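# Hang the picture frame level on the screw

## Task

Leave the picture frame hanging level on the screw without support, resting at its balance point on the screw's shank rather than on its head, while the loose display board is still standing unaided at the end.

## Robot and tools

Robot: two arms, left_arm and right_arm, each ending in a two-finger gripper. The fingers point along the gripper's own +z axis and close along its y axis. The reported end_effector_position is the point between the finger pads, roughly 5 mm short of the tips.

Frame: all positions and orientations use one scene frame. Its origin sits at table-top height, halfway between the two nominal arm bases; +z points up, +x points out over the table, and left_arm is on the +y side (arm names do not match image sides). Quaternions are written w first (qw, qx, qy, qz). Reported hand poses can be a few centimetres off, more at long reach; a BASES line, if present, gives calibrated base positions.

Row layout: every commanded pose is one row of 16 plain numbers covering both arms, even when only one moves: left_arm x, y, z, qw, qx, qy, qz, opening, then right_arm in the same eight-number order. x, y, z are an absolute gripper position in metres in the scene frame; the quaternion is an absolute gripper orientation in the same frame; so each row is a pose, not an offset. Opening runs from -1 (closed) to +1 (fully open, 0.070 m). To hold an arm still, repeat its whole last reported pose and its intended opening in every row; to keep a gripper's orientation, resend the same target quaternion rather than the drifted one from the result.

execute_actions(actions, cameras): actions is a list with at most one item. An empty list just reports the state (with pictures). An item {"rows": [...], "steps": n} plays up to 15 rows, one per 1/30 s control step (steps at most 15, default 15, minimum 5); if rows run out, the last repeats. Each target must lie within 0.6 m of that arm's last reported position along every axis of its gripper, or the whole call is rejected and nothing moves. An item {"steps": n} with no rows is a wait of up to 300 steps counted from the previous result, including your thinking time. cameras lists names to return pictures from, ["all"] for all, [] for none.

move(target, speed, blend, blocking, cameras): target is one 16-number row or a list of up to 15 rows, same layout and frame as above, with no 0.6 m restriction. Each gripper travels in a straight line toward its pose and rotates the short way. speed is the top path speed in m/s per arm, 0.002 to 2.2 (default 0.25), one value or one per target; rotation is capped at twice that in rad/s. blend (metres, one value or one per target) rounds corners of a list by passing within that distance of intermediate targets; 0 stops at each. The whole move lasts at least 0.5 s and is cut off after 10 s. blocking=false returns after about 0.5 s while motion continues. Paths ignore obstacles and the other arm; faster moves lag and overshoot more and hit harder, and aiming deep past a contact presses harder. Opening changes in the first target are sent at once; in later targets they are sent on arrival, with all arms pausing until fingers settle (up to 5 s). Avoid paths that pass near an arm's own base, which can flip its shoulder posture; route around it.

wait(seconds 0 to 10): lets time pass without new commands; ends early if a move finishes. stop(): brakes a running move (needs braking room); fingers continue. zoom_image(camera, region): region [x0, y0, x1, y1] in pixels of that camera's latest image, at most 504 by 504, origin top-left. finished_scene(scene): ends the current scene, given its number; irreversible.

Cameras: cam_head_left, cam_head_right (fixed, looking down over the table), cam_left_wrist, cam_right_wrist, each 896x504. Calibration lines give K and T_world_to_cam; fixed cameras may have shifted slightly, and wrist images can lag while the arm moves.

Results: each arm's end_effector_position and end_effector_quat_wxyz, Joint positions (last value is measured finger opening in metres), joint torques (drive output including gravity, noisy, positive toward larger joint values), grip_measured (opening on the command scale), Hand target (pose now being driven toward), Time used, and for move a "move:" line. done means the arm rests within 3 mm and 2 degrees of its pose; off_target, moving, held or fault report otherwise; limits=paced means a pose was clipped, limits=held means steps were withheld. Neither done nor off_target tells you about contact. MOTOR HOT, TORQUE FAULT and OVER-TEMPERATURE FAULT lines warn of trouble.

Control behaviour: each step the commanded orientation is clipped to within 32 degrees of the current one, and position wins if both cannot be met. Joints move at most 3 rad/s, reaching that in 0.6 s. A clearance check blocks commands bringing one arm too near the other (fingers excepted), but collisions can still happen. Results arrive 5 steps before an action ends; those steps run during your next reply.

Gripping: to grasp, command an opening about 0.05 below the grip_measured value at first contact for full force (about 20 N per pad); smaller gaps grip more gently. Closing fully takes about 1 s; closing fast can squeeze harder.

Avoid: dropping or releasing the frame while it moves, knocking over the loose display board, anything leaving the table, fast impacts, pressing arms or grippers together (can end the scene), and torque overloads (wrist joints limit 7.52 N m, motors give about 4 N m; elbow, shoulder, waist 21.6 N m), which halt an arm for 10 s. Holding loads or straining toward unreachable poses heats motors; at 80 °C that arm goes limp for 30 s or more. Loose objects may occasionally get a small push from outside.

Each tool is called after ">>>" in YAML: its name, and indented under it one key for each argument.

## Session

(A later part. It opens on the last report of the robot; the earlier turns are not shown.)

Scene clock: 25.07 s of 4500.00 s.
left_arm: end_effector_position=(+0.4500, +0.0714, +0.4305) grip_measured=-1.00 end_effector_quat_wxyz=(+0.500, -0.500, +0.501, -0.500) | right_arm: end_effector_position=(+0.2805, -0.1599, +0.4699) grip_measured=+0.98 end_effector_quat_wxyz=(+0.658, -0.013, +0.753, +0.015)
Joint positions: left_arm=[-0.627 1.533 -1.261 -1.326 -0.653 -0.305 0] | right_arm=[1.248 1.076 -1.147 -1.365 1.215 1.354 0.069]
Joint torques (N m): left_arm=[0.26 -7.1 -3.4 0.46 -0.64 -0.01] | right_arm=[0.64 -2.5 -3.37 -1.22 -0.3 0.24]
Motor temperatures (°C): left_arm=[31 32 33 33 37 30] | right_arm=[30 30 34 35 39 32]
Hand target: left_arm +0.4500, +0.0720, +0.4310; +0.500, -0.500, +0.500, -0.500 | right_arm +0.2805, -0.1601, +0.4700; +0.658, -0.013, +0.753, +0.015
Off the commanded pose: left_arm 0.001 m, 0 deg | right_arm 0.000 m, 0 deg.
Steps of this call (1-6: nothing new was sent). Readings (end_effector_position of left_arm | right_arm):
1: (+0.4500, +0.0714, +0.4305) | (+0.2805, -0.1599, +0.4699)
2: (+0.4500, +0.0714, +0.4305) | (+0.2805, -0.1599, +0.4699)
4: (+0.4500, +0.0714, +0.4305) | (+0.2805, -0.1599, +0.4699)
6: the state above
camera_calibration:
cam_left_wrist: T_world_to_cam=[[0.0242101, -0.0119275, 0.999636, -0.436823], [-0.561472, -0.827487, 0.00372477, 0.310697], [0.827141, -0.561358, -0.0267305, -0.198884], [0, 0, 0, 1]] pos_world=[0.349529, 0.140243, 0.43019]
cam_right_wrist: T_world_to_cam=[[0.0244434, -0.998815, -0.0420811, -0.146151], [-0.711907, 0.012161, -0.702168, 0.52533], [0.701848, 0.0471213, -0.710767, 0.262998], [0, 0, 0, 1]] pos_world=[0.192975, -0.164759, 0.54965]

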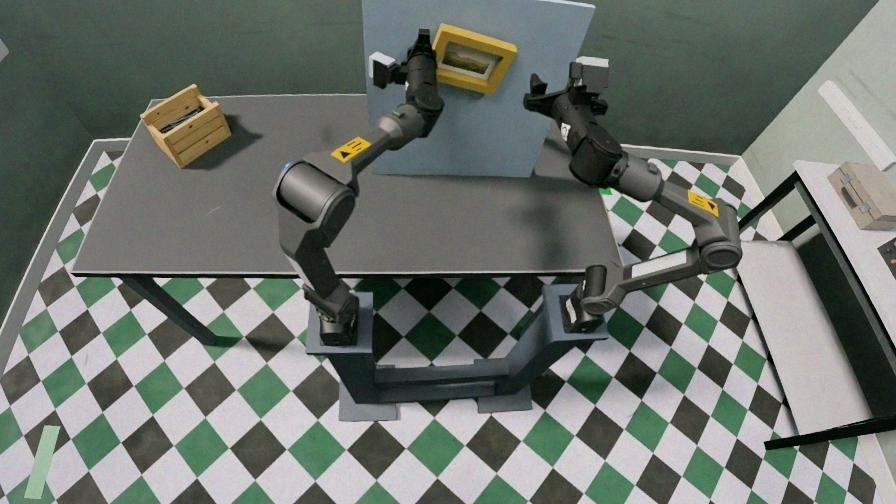

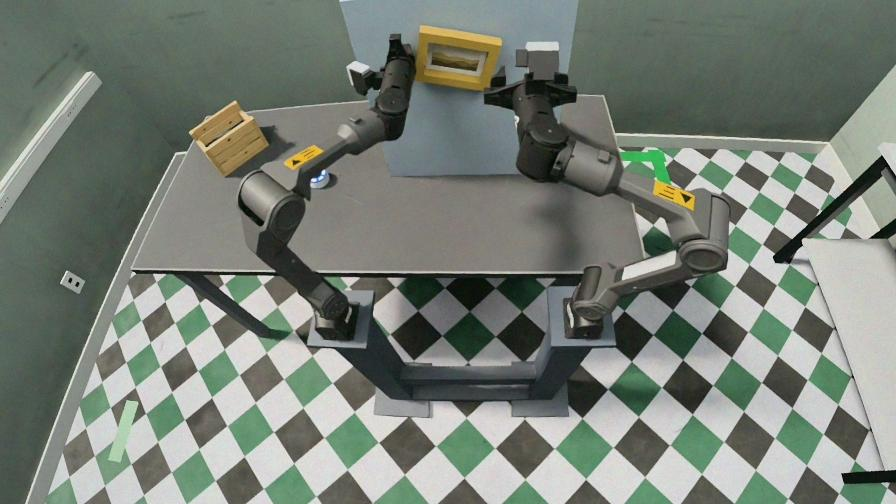

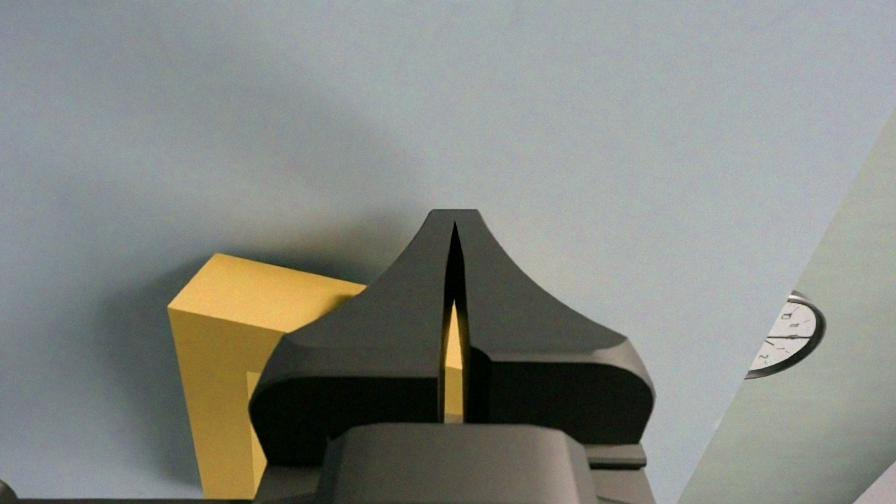

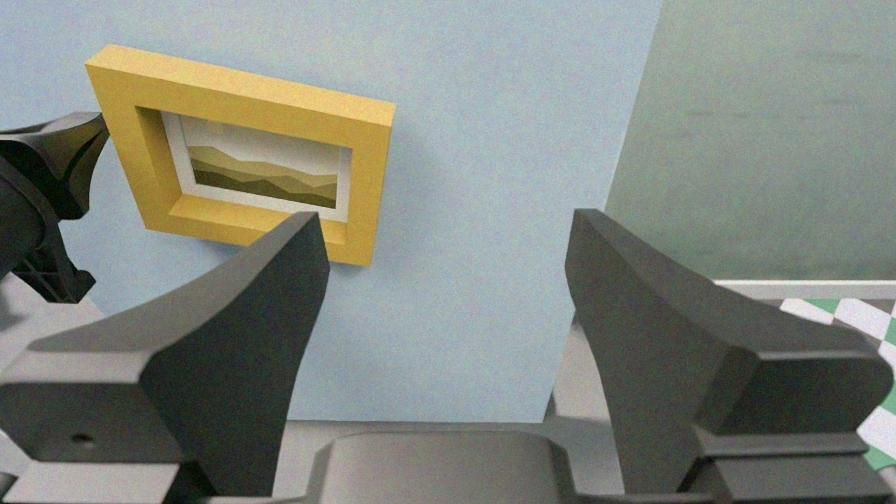

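>>> move:
  target:
    - [0.440,0.10,0.431,0.5,-0.5,0.5,-0.5,-1,0.39,-0.20,0.431,0.5,0.5,0.5,0.5,-1]
    - [0.440,0.10,0.431,0.5,-0.5,0.5,-0.5,-1,0.45,-0.170,0.431,0.5,0.5,0.5,0.5,-1]
    - [0.440,0.10,0.431,0.5,-0.5,0.5,-0.5,-1,0.45,-0.1445,0.431,0.5,0.5,0.5,0.5,-1]
  speed: [0.5,0.15,0.03]
  blend: [0.02,0,0]

>>> zoom_image:
  camera: "cam_head_left"
  region: [390, 10, 570, 110]

>>> zoom_image:
  camera: "cam_head_right"
  region: [350, 10, 530, 110]

Scene clock: 31.07 s of 4500.00 s.
left_arm: end_effector_position=(+0.4401, +0.0998, +0.4309) grip_measured=-1.00 end_effector_quat_wxyz=(+0.500, -0.500, +0.500, -0.500) | right_arm: end_effector_position=(+0.4500, -0.1447, +0.4310) grip_measured=-1.00 end_effector_quat_wxyz=(+0.381, +0.452, +0.619, +0.518)
Joint positions: left_arm=[-0.561 1.449 -1.173 -1.283 -0.593 -0.343 0] | right_arm=[0.411 1.424 -1.302 -0.515 0.162 2.092 0]
Joint torques (N m): left_arm=[-0.18 -5.75 -3.17 0.59 -0.52 -0.12] | right_arm=[0.19 -4.42 -4.91 -0.34 -0.59 0.22]
Motor temperatures (°C): left_arm=[31 32 33 33 37 30] | right_arm=[30 30 34 35 39 32]
Hand target: left_arm +0.4400, +0.1000, +0.4310; +0.500, -0.500, +0.500, -0.500 | right_arm +0.4501, -0.1448, +0.4312; +0.381, +0.452, +0.619, +0.518
Off the commanded pose: left_arm 0.000 m, 0 deg | right_arm 0.000 m, 20 deg.
joint sent to its limit (right arm) — joint 6 (wrist roll), upper limit.
Kept back: nothing.
move: off_target (right_arm)
camera_calibration:
cam_left_wrist: T_world_to_cam=[[0.0233832, -0.0111821, 0.999664, -0.436401], [-0.560212, -0.82834, 0.0038383, 0.328167], [0.828019, -0.560114, -0.0256336, -0.175699], [0, 0, 0, 1]] pos_world=[0.33953, 0.168543, 0.430491]
cam_right_wrist: T_world_to_cam=[[-0.186451, -0.0217696, -0.982223, 0.504742], [-0.805729, 0.575454, 0.140194, 0.379122], [0.562172, 0.817544, -0.124835, 0.0374853], [0, 0, 0, 1]] pos_world=[0.378506, -0.237825, 0.447298]

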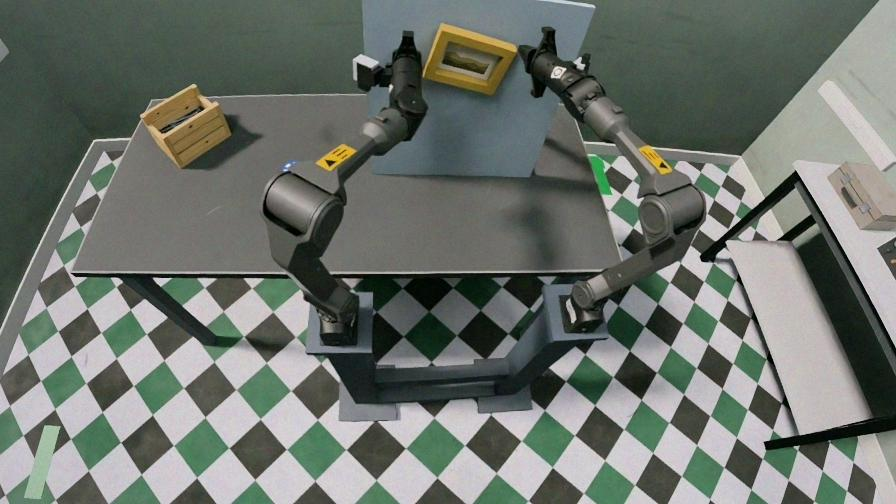

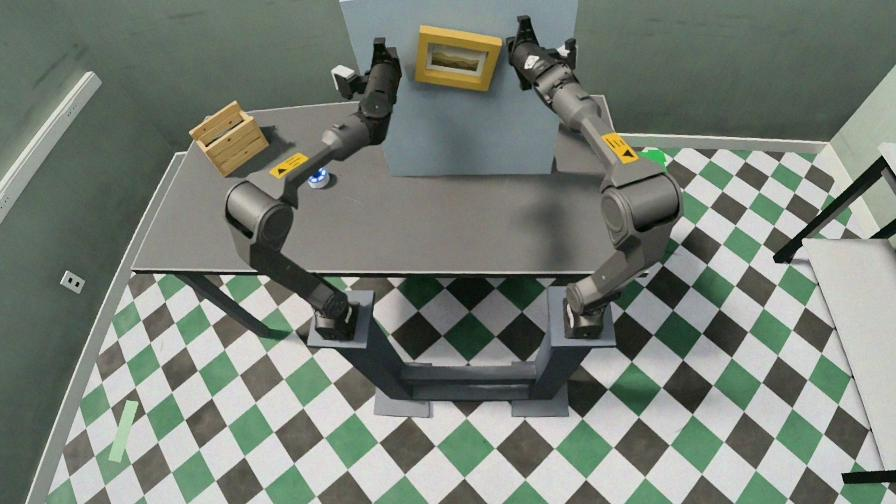

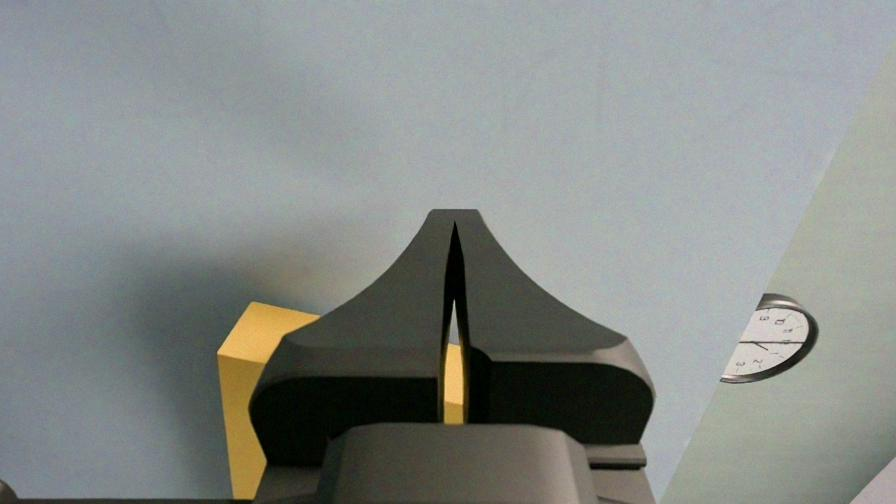

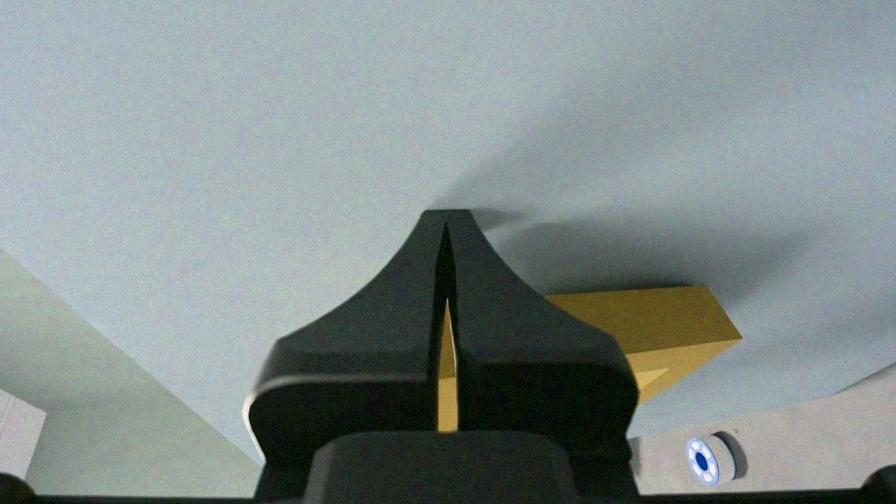

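Scaled by 2.800 from the camera's 896x504 image, which has a finer 1280x720 frame.

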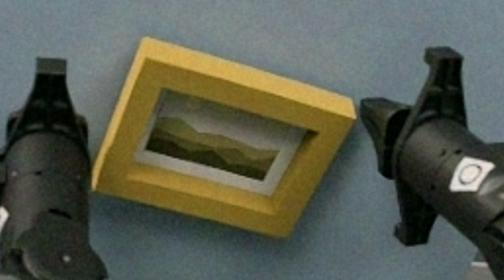

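Scaled by 2.800 from the camera's 896x504 image, which has a finer 1280x720 frame.

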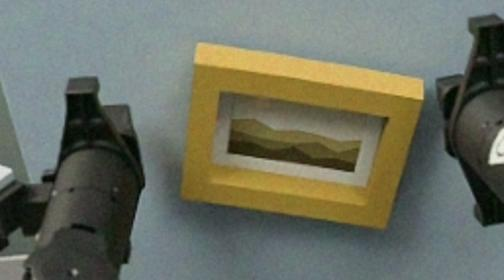

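>>> move:
  target:
    - [0.440,0.10,0.431,0.5,-0.5,0.5,-0.5,-1,0.45,-0.1447,0.424,0.381,0.452,0.619,0.518,-1]
    - [0.440,0.10,0.431,0.5,-0.5,0.5,-0.5,-1,0.45,-0.136,0.424,0.381,0.452,0.619,0.518,-1]
  speed: [0.05,0.03]

>>> zoom_image:
  camera: "cam_head_left"
  region: [390, 10, 570, 110]

>>> zoom_image:
  camera: "cam_head_right"
  region: [350, 10, 530, 110]

Scene clock: 32.93 s of 4500.00 s.
left_arm: end_effector_position=(+0.4401, +0.0998, +0.4309) grip_measured=-1.00 end_effector_quat_wxyz=(+0.500, -0.500, +0.500, -0.500) | right_arm: end_effector_position=(+0.4500, -0.1362, +0.4243) grip_measured=-1.00 end_effector_quat_wxyz=(+0.373, +0.448, +0.626, +0.518)
Joint positions: left_arm=[-0.561 1.449 -1.173 -1.283 -0.593 -0.343 0] | right_arm=[0.425 1.435 -1.294 -0.514 0.152 2.092 0]
Joint torques (N m): left_arm=[-0.82 -5.11 -3.51 0.56 -0.68 -0.05] | right_arm=[0.02 -4.3 -4.86 -0.16 -0.6 0.26]
Motor temperatures (°C): left_arm=[31 32 33 33 37 30] | right_arm=[30 30 34 35 39 32]
Hand target: left_arm +0.4400, +0.1000, +0.4310; +0.500, -0.500, +0.500, -0.500 | right_arm +0.4501, -0.1362, +0.4241; +0.373, +0.448, +0.626, +0.518
Off the commanded pose: left_arm 0.000 m, 0 deg | right_arm 0.000 m, 1 deg.
joint sent to its limit (right arm) — joint 6 (wrist roll), upper limit.
Kept back: nothing.
move: done
camera_calibration:
cam_left_wrist: T_world_to_cam=[[0.0233832, -0.0111821, 0.999664, -0.436401], [-0.560212, -0.82834, 0.0038383, 0.328167], [0.828019, -0.560114, -0.0256336, -0.175699], [0, 0, 0, 1]] pos_world=[0.33953, 0.168543, 0.430491]
cam_right_wrist: T_world_to_cam=[[-0.195573, -0.0271307, -0.980314, 0.500936], [-0.815217, 0.560154, 0.147134, 0.374416], [0.545135, 0.827944, -0.131668, 0.0417483], [0, 0, 0, 1]] pos_world=[0.380442, -0.230705, 0.441482]

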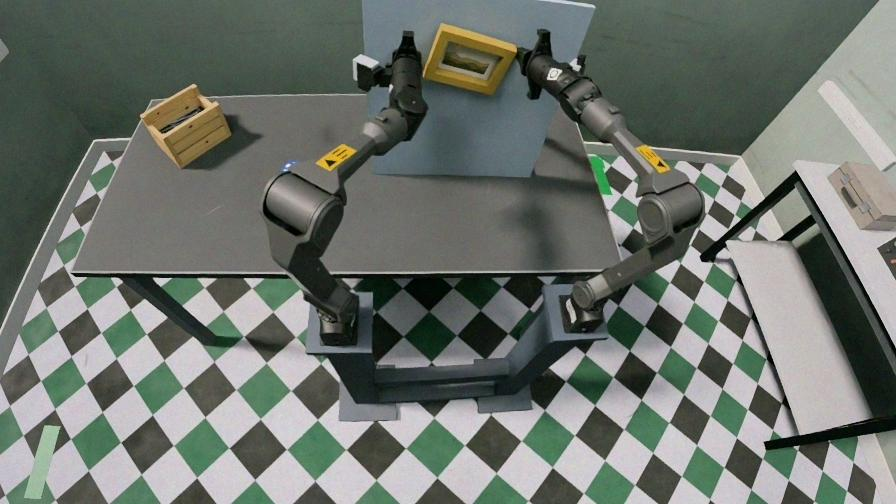

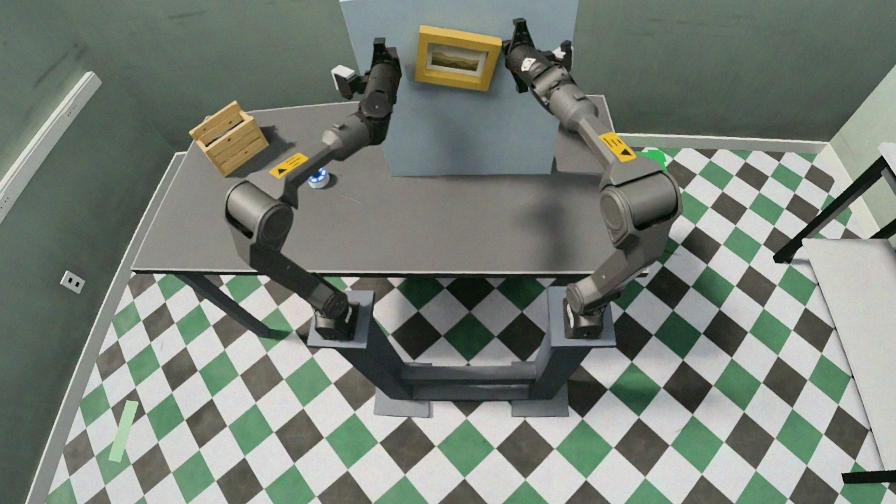

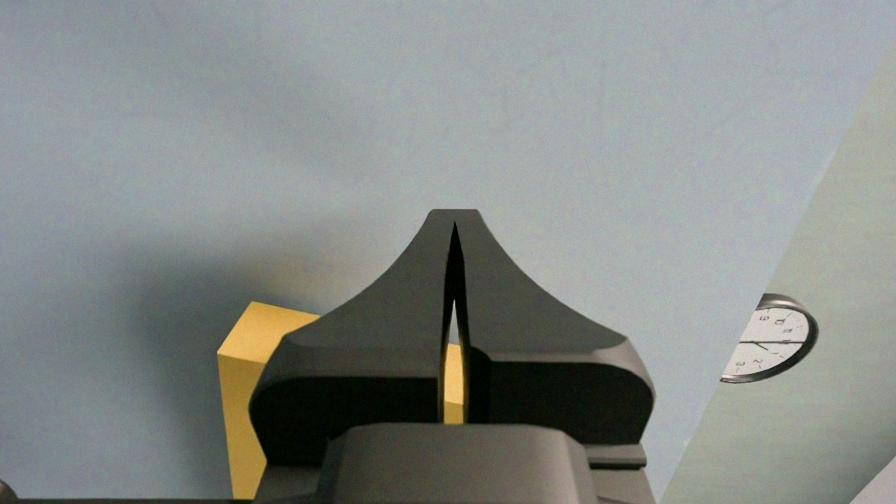

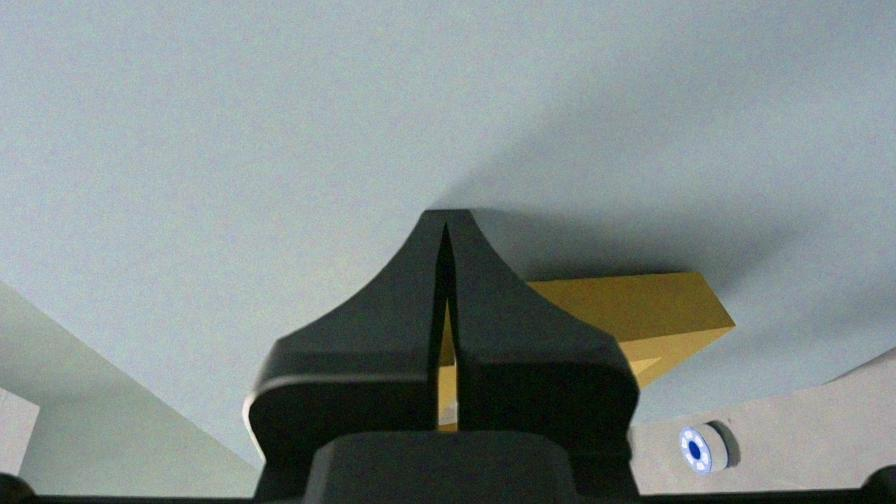

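Scaled by 2.800 from the camera's 896x504 image, which has a finer 1280x720 frame.

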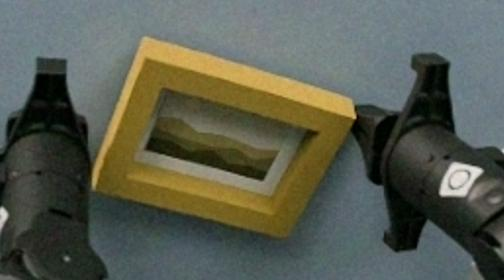

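Scaled by 2.800 from the camera's 896x504 image, which has a finer 1280x720 frame.

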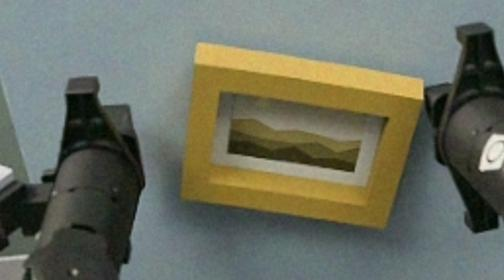

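>>> move:
  target:
    - [0.440,0.10,0.431,0.5,-0.5,0.5,-0.5,-1,0.45,-0.1285,0.424,0.373,0.448,0.626,0.518,-1]
  speed: [0.03]

>>> zoom_image:
  camera: "cam_head_left"
  region: [390, 10, 570, 110]

>>> zoom_image:
  camera: "cam_head_right"
  region: [350, 10, 530, 110]

Scene clock: 33.90 s of 4500.00 s.
left_arm: end_effector_position=(+0.4401, +0.0998, +0.4309) grip_measured=-1.00 end_effector_quat_wxyz=(+0.500, -0.500, +0.500, -0.500) | right_arm: end_effector_position=(+0.4502, -0.1303, +0.4237) grip_measured=-1.00 end_effector_quat_wxyz=(+0.369, +0.447, +0.630, +0.517)
Joint positions: left_arm=[-0.561 1.449 -1.173 -1.283 -0.593 -0.343 0] | right_arm=[0.44 1.445 -1.31 -0.514 0.169 2.092 0]
Joint torques (N m): left_arm=[-0.74 -4.96 -3.38 0.48 -0.73 -0.04] | right_arm=[5.96 -2.37 -5.62 -0.03 -2.02 0.27]
Motor temperatures (°C): left_arm=[31 32 33 33 37 30] | right_arm=[30 30 34 35 39 32]
Hand target: left_arm +0.4400, +0.1000, +0.4310; +0.500, -0.500, +0.500, -0.500 | right_arm +0.4501, -0.1287, +0.4241; +0.369, +0.446, +0.630, +0.518
Off the commanded pose: left_arm 0.000 m, 0 deg | right_arm 0.002 m, 1 deg.
joint sent to its limit (right arm) — joint 6 (wrist roll), upper limit.
Kept back: nothing.
move: done
camera_calibration:
cam_left_wrist: T_world_to_cam=[[0.0233832, -0.0111821, 0.999664, -0.436401], [-0.560212, -0.82834, 0.0038383, 0.328167], [0.828019, -0.560114, -0.0256336, -0.175699], [0, 0, 0, 1]] pos_world=[0.33953, 0.168543, 0.430491]
cam_right_wrist: T_world_to_cam=[[-0.203406, -0.0324188, -0.978558, 0.502591], [-0.817899, 0.555024, 0.151624, 0.370051], [0.538208, 0.831202, -0.139411, 0.0434385], [0, 0, 0, 1]] pos_world=[0.381516, -0.2252, 0.441761]

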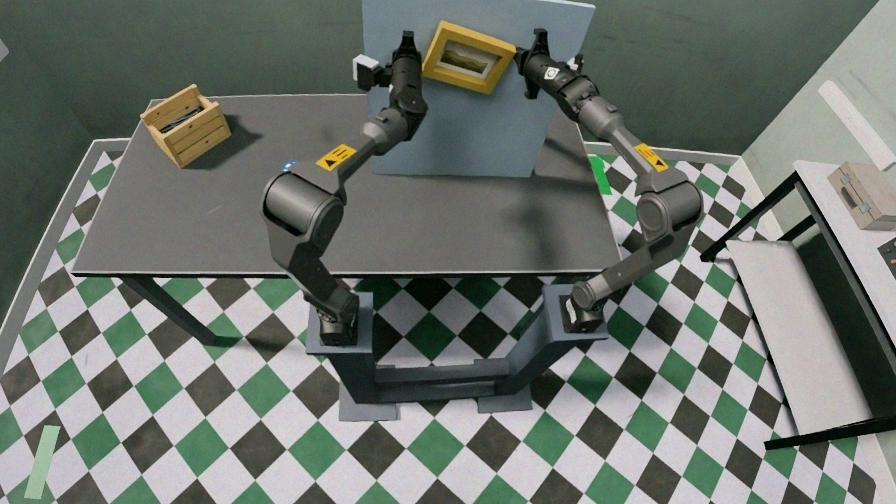

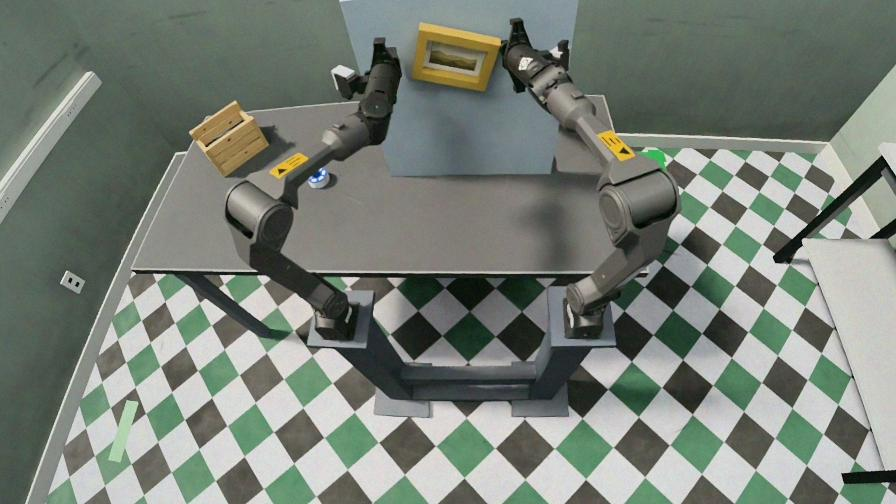

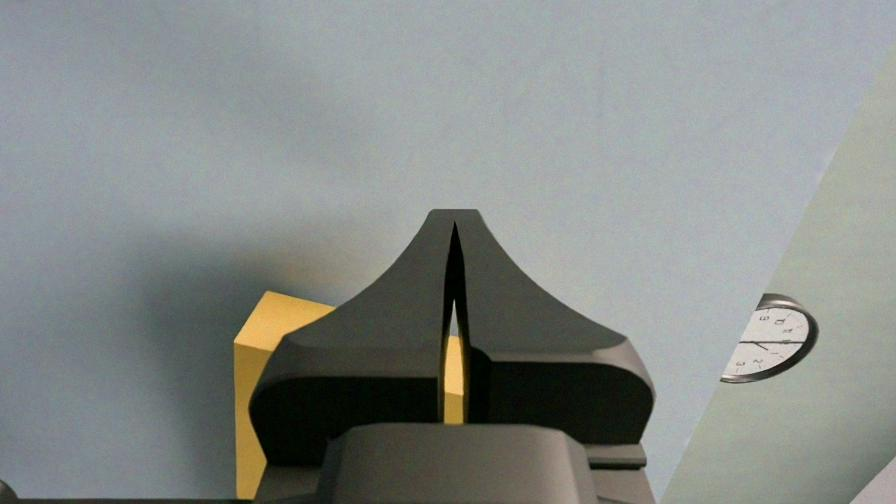

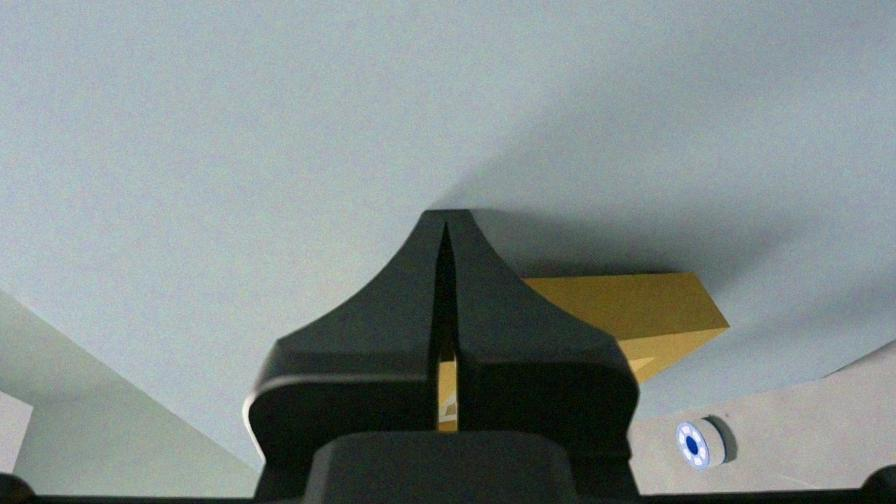

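Scaled by 2.800 from the camera's 896x504 image, which has a finer 1280x720 frame.

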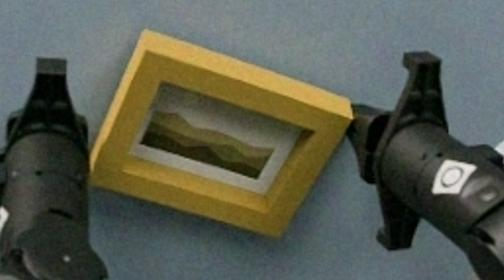

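Scaled by 2.800 from the camera's 896x504 image, which has a finer 1280x720 frame.

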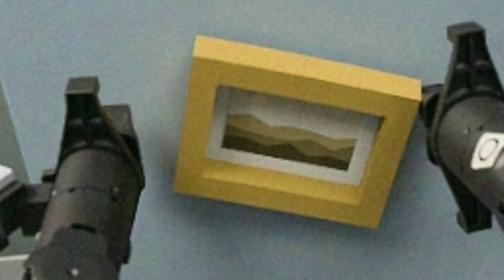

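>>> move:
  target:
    - [0.440,0.10,0.431,0.5,-0.5,0.5,-0.5,-1,0.45,-0.1225,0.424,0.369,0.447,0.630,0.517,-1]
  speed: [0.03]

>>> zoom_image:
  camera: "cam_head_left"
  region: [390, 10, 570, 110]

>>> zoom_image:
  camera: "cam_head_right"
  region: [350, 10, 530, 110]

Scene clock: 35.03 s of 4500.00 s.
left_arm: end_effector_position=(+0.4401, +0.0998, +0.4309) grip_measured=-1.00 end_effector_quat_wxyz=(+0.500, -0.500, +0.500, -0.500) | right_arm: end_effector_position=(+0.4498, -0.1219, +0.4243) grip_measured=-1.00 end_effector_quat_wxyz=(+0.365, +0.444, +0.633, +0.518)
Joint positions: left_arm=[-0.561 1.449 -1.173 -1.283 -0.593 -0.343 0] | right_arm=[0.46 1.456 -1.327 -0.512 0.182 2.092 0]
Joint torques (N m): left_arm=[-0.82 -4.63 -3.57 0.5 -0.7 -0.02] | right_arm=[0.09 -3.87 -4.95 -0.19 -0.79 0.26]
Motor temperatures (°C): left_arm=[31 32 33 33 37 30] | right_arm=[30 30 34 35 39 32]
Hand target: left_arm +0.4400, +0.1000, +0.4310; +0.500, -0.500, +0.500, -0.500 | right_arm +0.4501, -0.1227, +0.4241; +0.365, +0.445, +0.633, +0.517
Off the commanded pose: left_arm 0.000 m, 0 deg | right_arm 0.001 m, 1 deg.
joint sent to its limit (right arm) — joint 6 (wrist roll), upper limit.
Kept back: nothing.
move: done
camera_calibration:
cam_left_wrist: T_world_to_cam=[[0.0233832, -0.0111821, 0.999664, -0.436401], [-0.560212, -0.82834, 0.0038383, 0.328167], [0.828019, -0.560114, -0.0256336, -0.175699], [0, 0, 0, 1]] pos_world=[0.33953, 0.168543, 0.430491]
cam_right_wrist: T_world_to_cam=[[-0.207468, -0.0354647, -0.977599, 0.504447], [-0.824364, 0.544368, 0.1552, 0.365001], [0.52667, 0.838096, -0.142175, 0.0440076], [0, 0, 0, 1]] pos_world=[0.382373, -0.217687, 0.442756]

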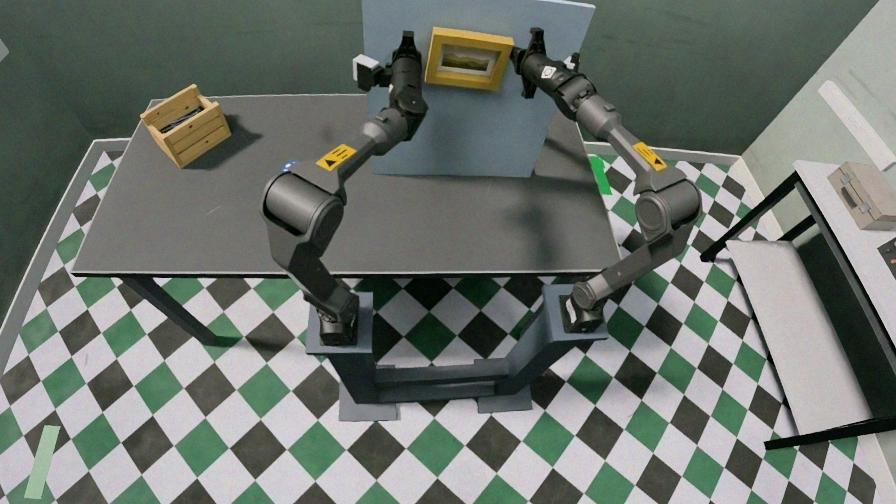

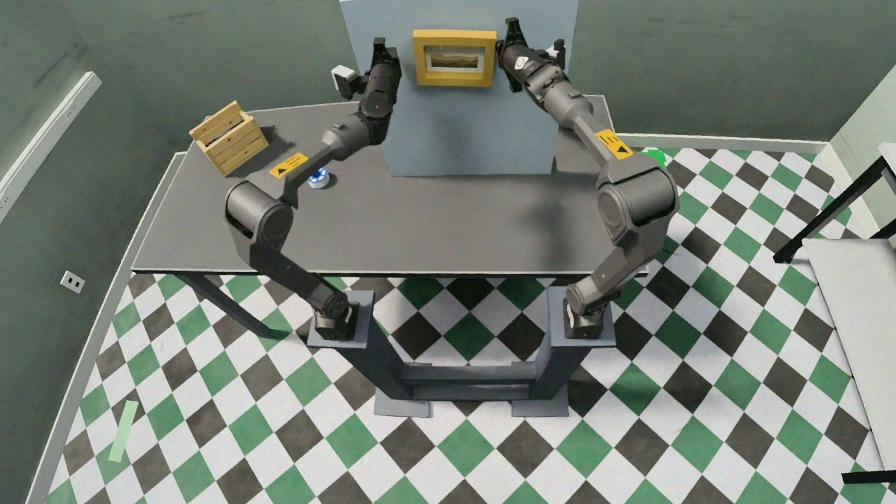

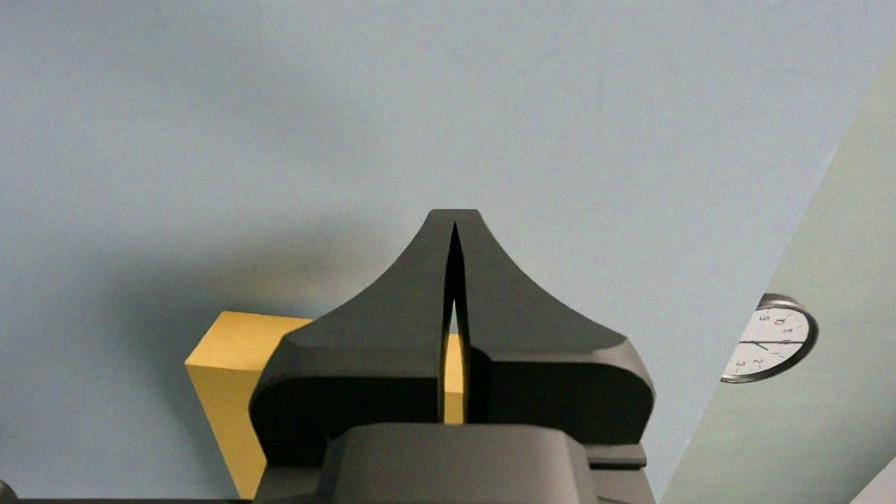

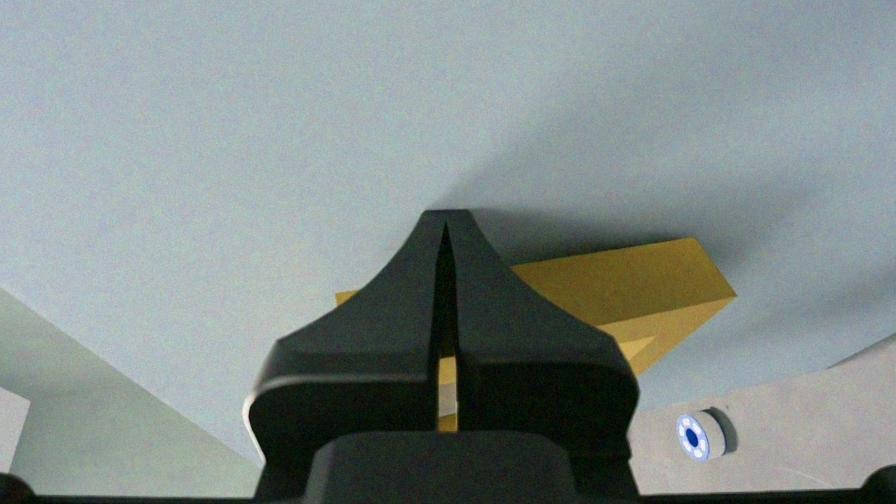

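Scaled by 2.800 from the camera's 896x504 image, which has a finer 1280x720 frame.

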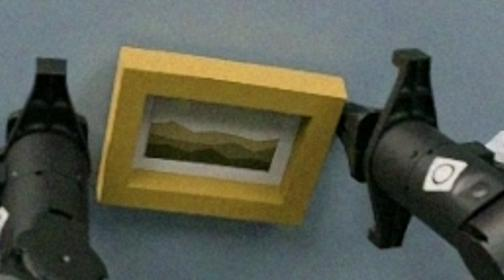

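Scaled by 2.800 from the camera's 896x504 image, which has a finer 1280x720 frame.

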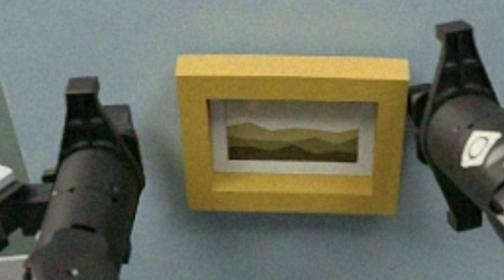

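>>> move:
  target:
    - [0.440,0.10,0.431,0.5,-0.5,0.5,-0.5,-1,0.45,-0.126,0.425,0.365,0.444,0.633,0.518,-1]
    - [0.440,0.10,0.431,0.5,-0.5,0.5,-0.5,-1,0.45,-0.126,0.433,0.365,0.444,0.633,0.518,-1]
    - [0.440,0.10,0.431,0.5,-0.5,0.5,-0.5,-1,0.45,-0.1188,0.433,0.365,0.444,0.633,0.518,-1]
  speed: [0.05,0.05,0.02]

>>> zoom_image:
  camera: "cam_head_left"
  region: [390, 10, 570, 110]

>>> zoom_image:
  camera: "cam_head_right"
  region: [350, 10, 530, 110]

Scene clock: 36.90 s of 4500.00 s.
left_arm: end_effector_position=(+0.4401, +0.0998, +0.4309) grip_measured=-1.00 end_effector_quat_wxyz=(+0.500, -0.500, +0.500, -0.500) | right_arm: end_effector_position=(+0.4500, -0.1199, +0.4329) grip_measured=-1.00 end_effector_quat_wxyz=(+0.366, +0.445, +0.633, +0.517)
Joint positions: left_arm=[-0.561 1.449 -1.173 -1.283 -0.593 -0.343 0] | right_arm=[0.469 1.461 -1.368 -0.484 0.218 2.063 0]
Joint torques (N m): left_arm=[-0.76 -4.54 -3.76 0.44 -0.71 0.01] | right_arm=[2.67 -2.54 -5.03 -0.06 -1.36 -0.01]
Motor temperatures (°C): left_arm=[31 32 33 33 37 30] | right_arm=[30 31 34 35 39 32]
Hand target: left_arm +0.4400, +0.1000, +0.4310; +0.500, -0.500, +0.500, -0.500 | right_arm +0.4500, -0.1188, +0.4330; +0.365, +0.444, +0.633, +0.518
Off the commanded pose: left_arm 0.000 m, 0 deg | right_arm 0.001 m, 0 deg.
Kept back: nothing.
move: done
camera_calibration:
cam_left_wrist: T_world_to_cam=[[0.0233832, -0.0111821, 0.999664, -0.436401], [-0.560212, -0.82834, 0.0038383, 0.328167], [0.828019, -0.560114, -0.0256336, -0.175699], [0, 0, 0, 1]] pos_world=[0.33953, 0.168543, 0.430491]
cam_right_wrist: T_world_to_cam=[[-0.207187, -0.0358549, -0.977644, 0.512841], [-0.822847, 0.546907, 0.154324, 0.362688], [0.529147, 0.836425, -0.142815, 0.0423495], [0, 0, 0, 1]] pos_world=[0.382282, -0.215391, 0.451453]

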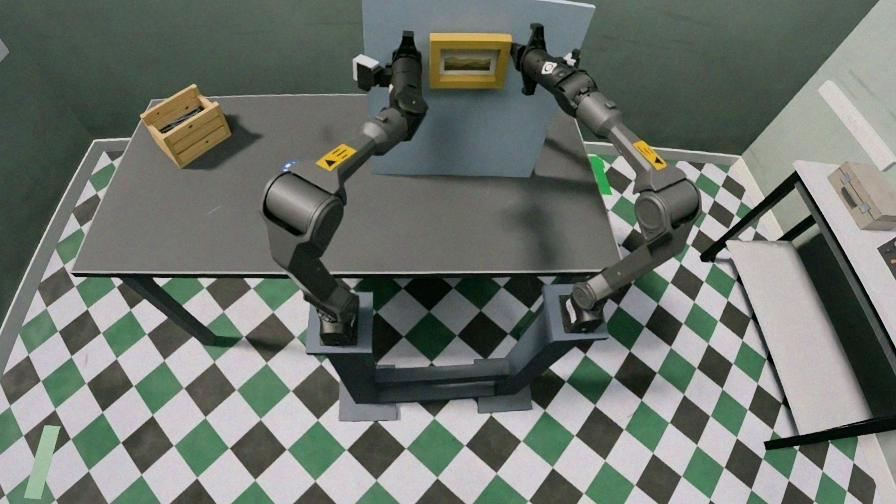

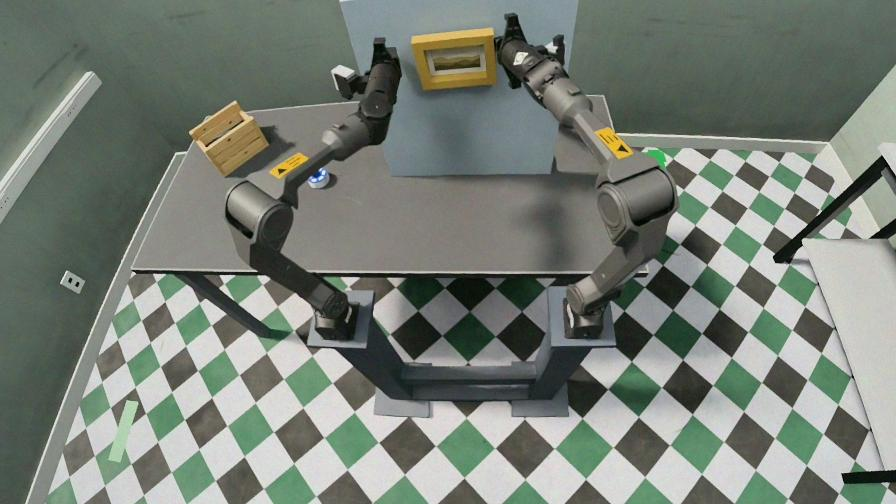

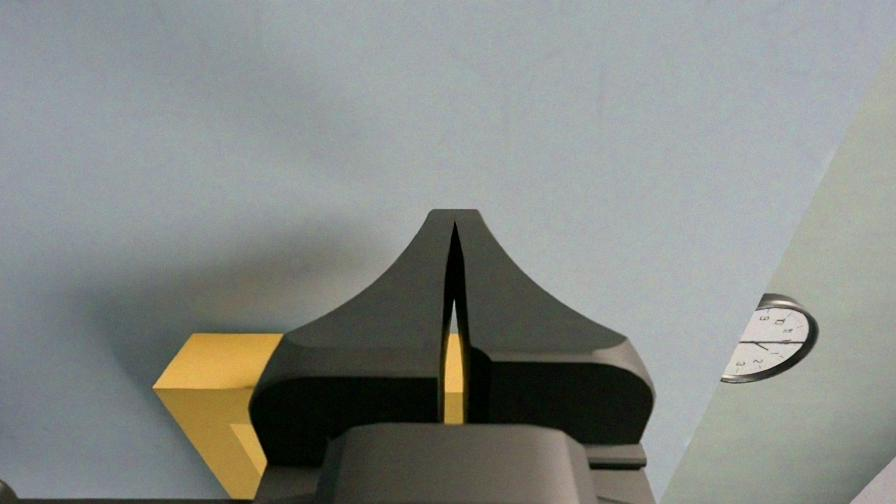

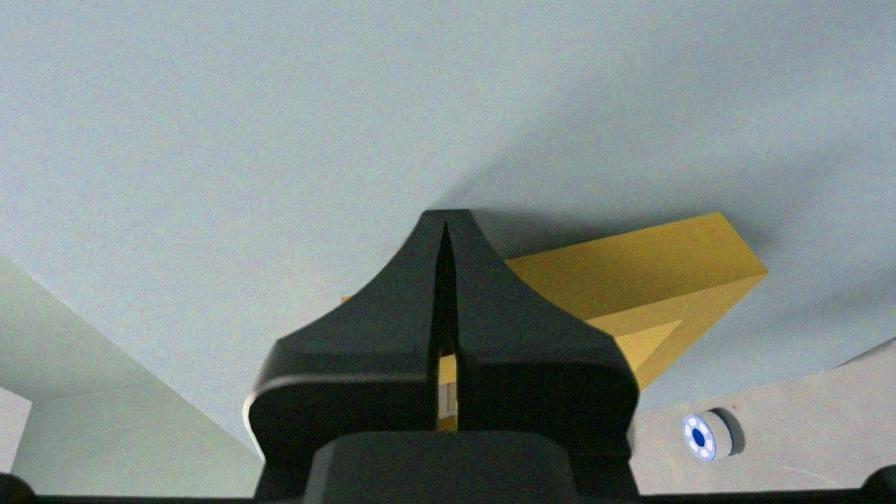

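Scaled by 2.800 from the camera's 896x504 image, which has a finer 1280x720 frame.

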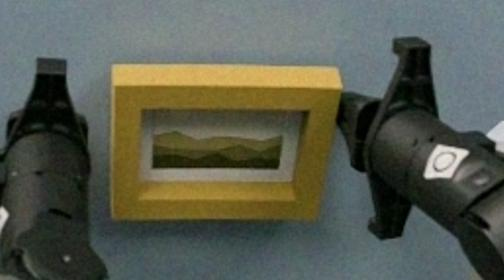

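Scaled by 2.800 from the camera's 896x504 image, which has a finer 1280x720 frame.

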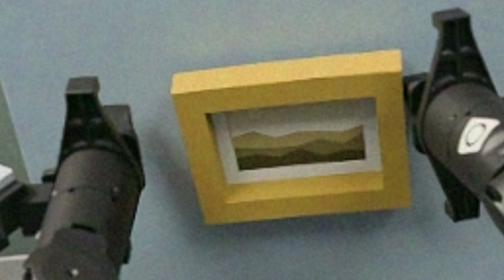

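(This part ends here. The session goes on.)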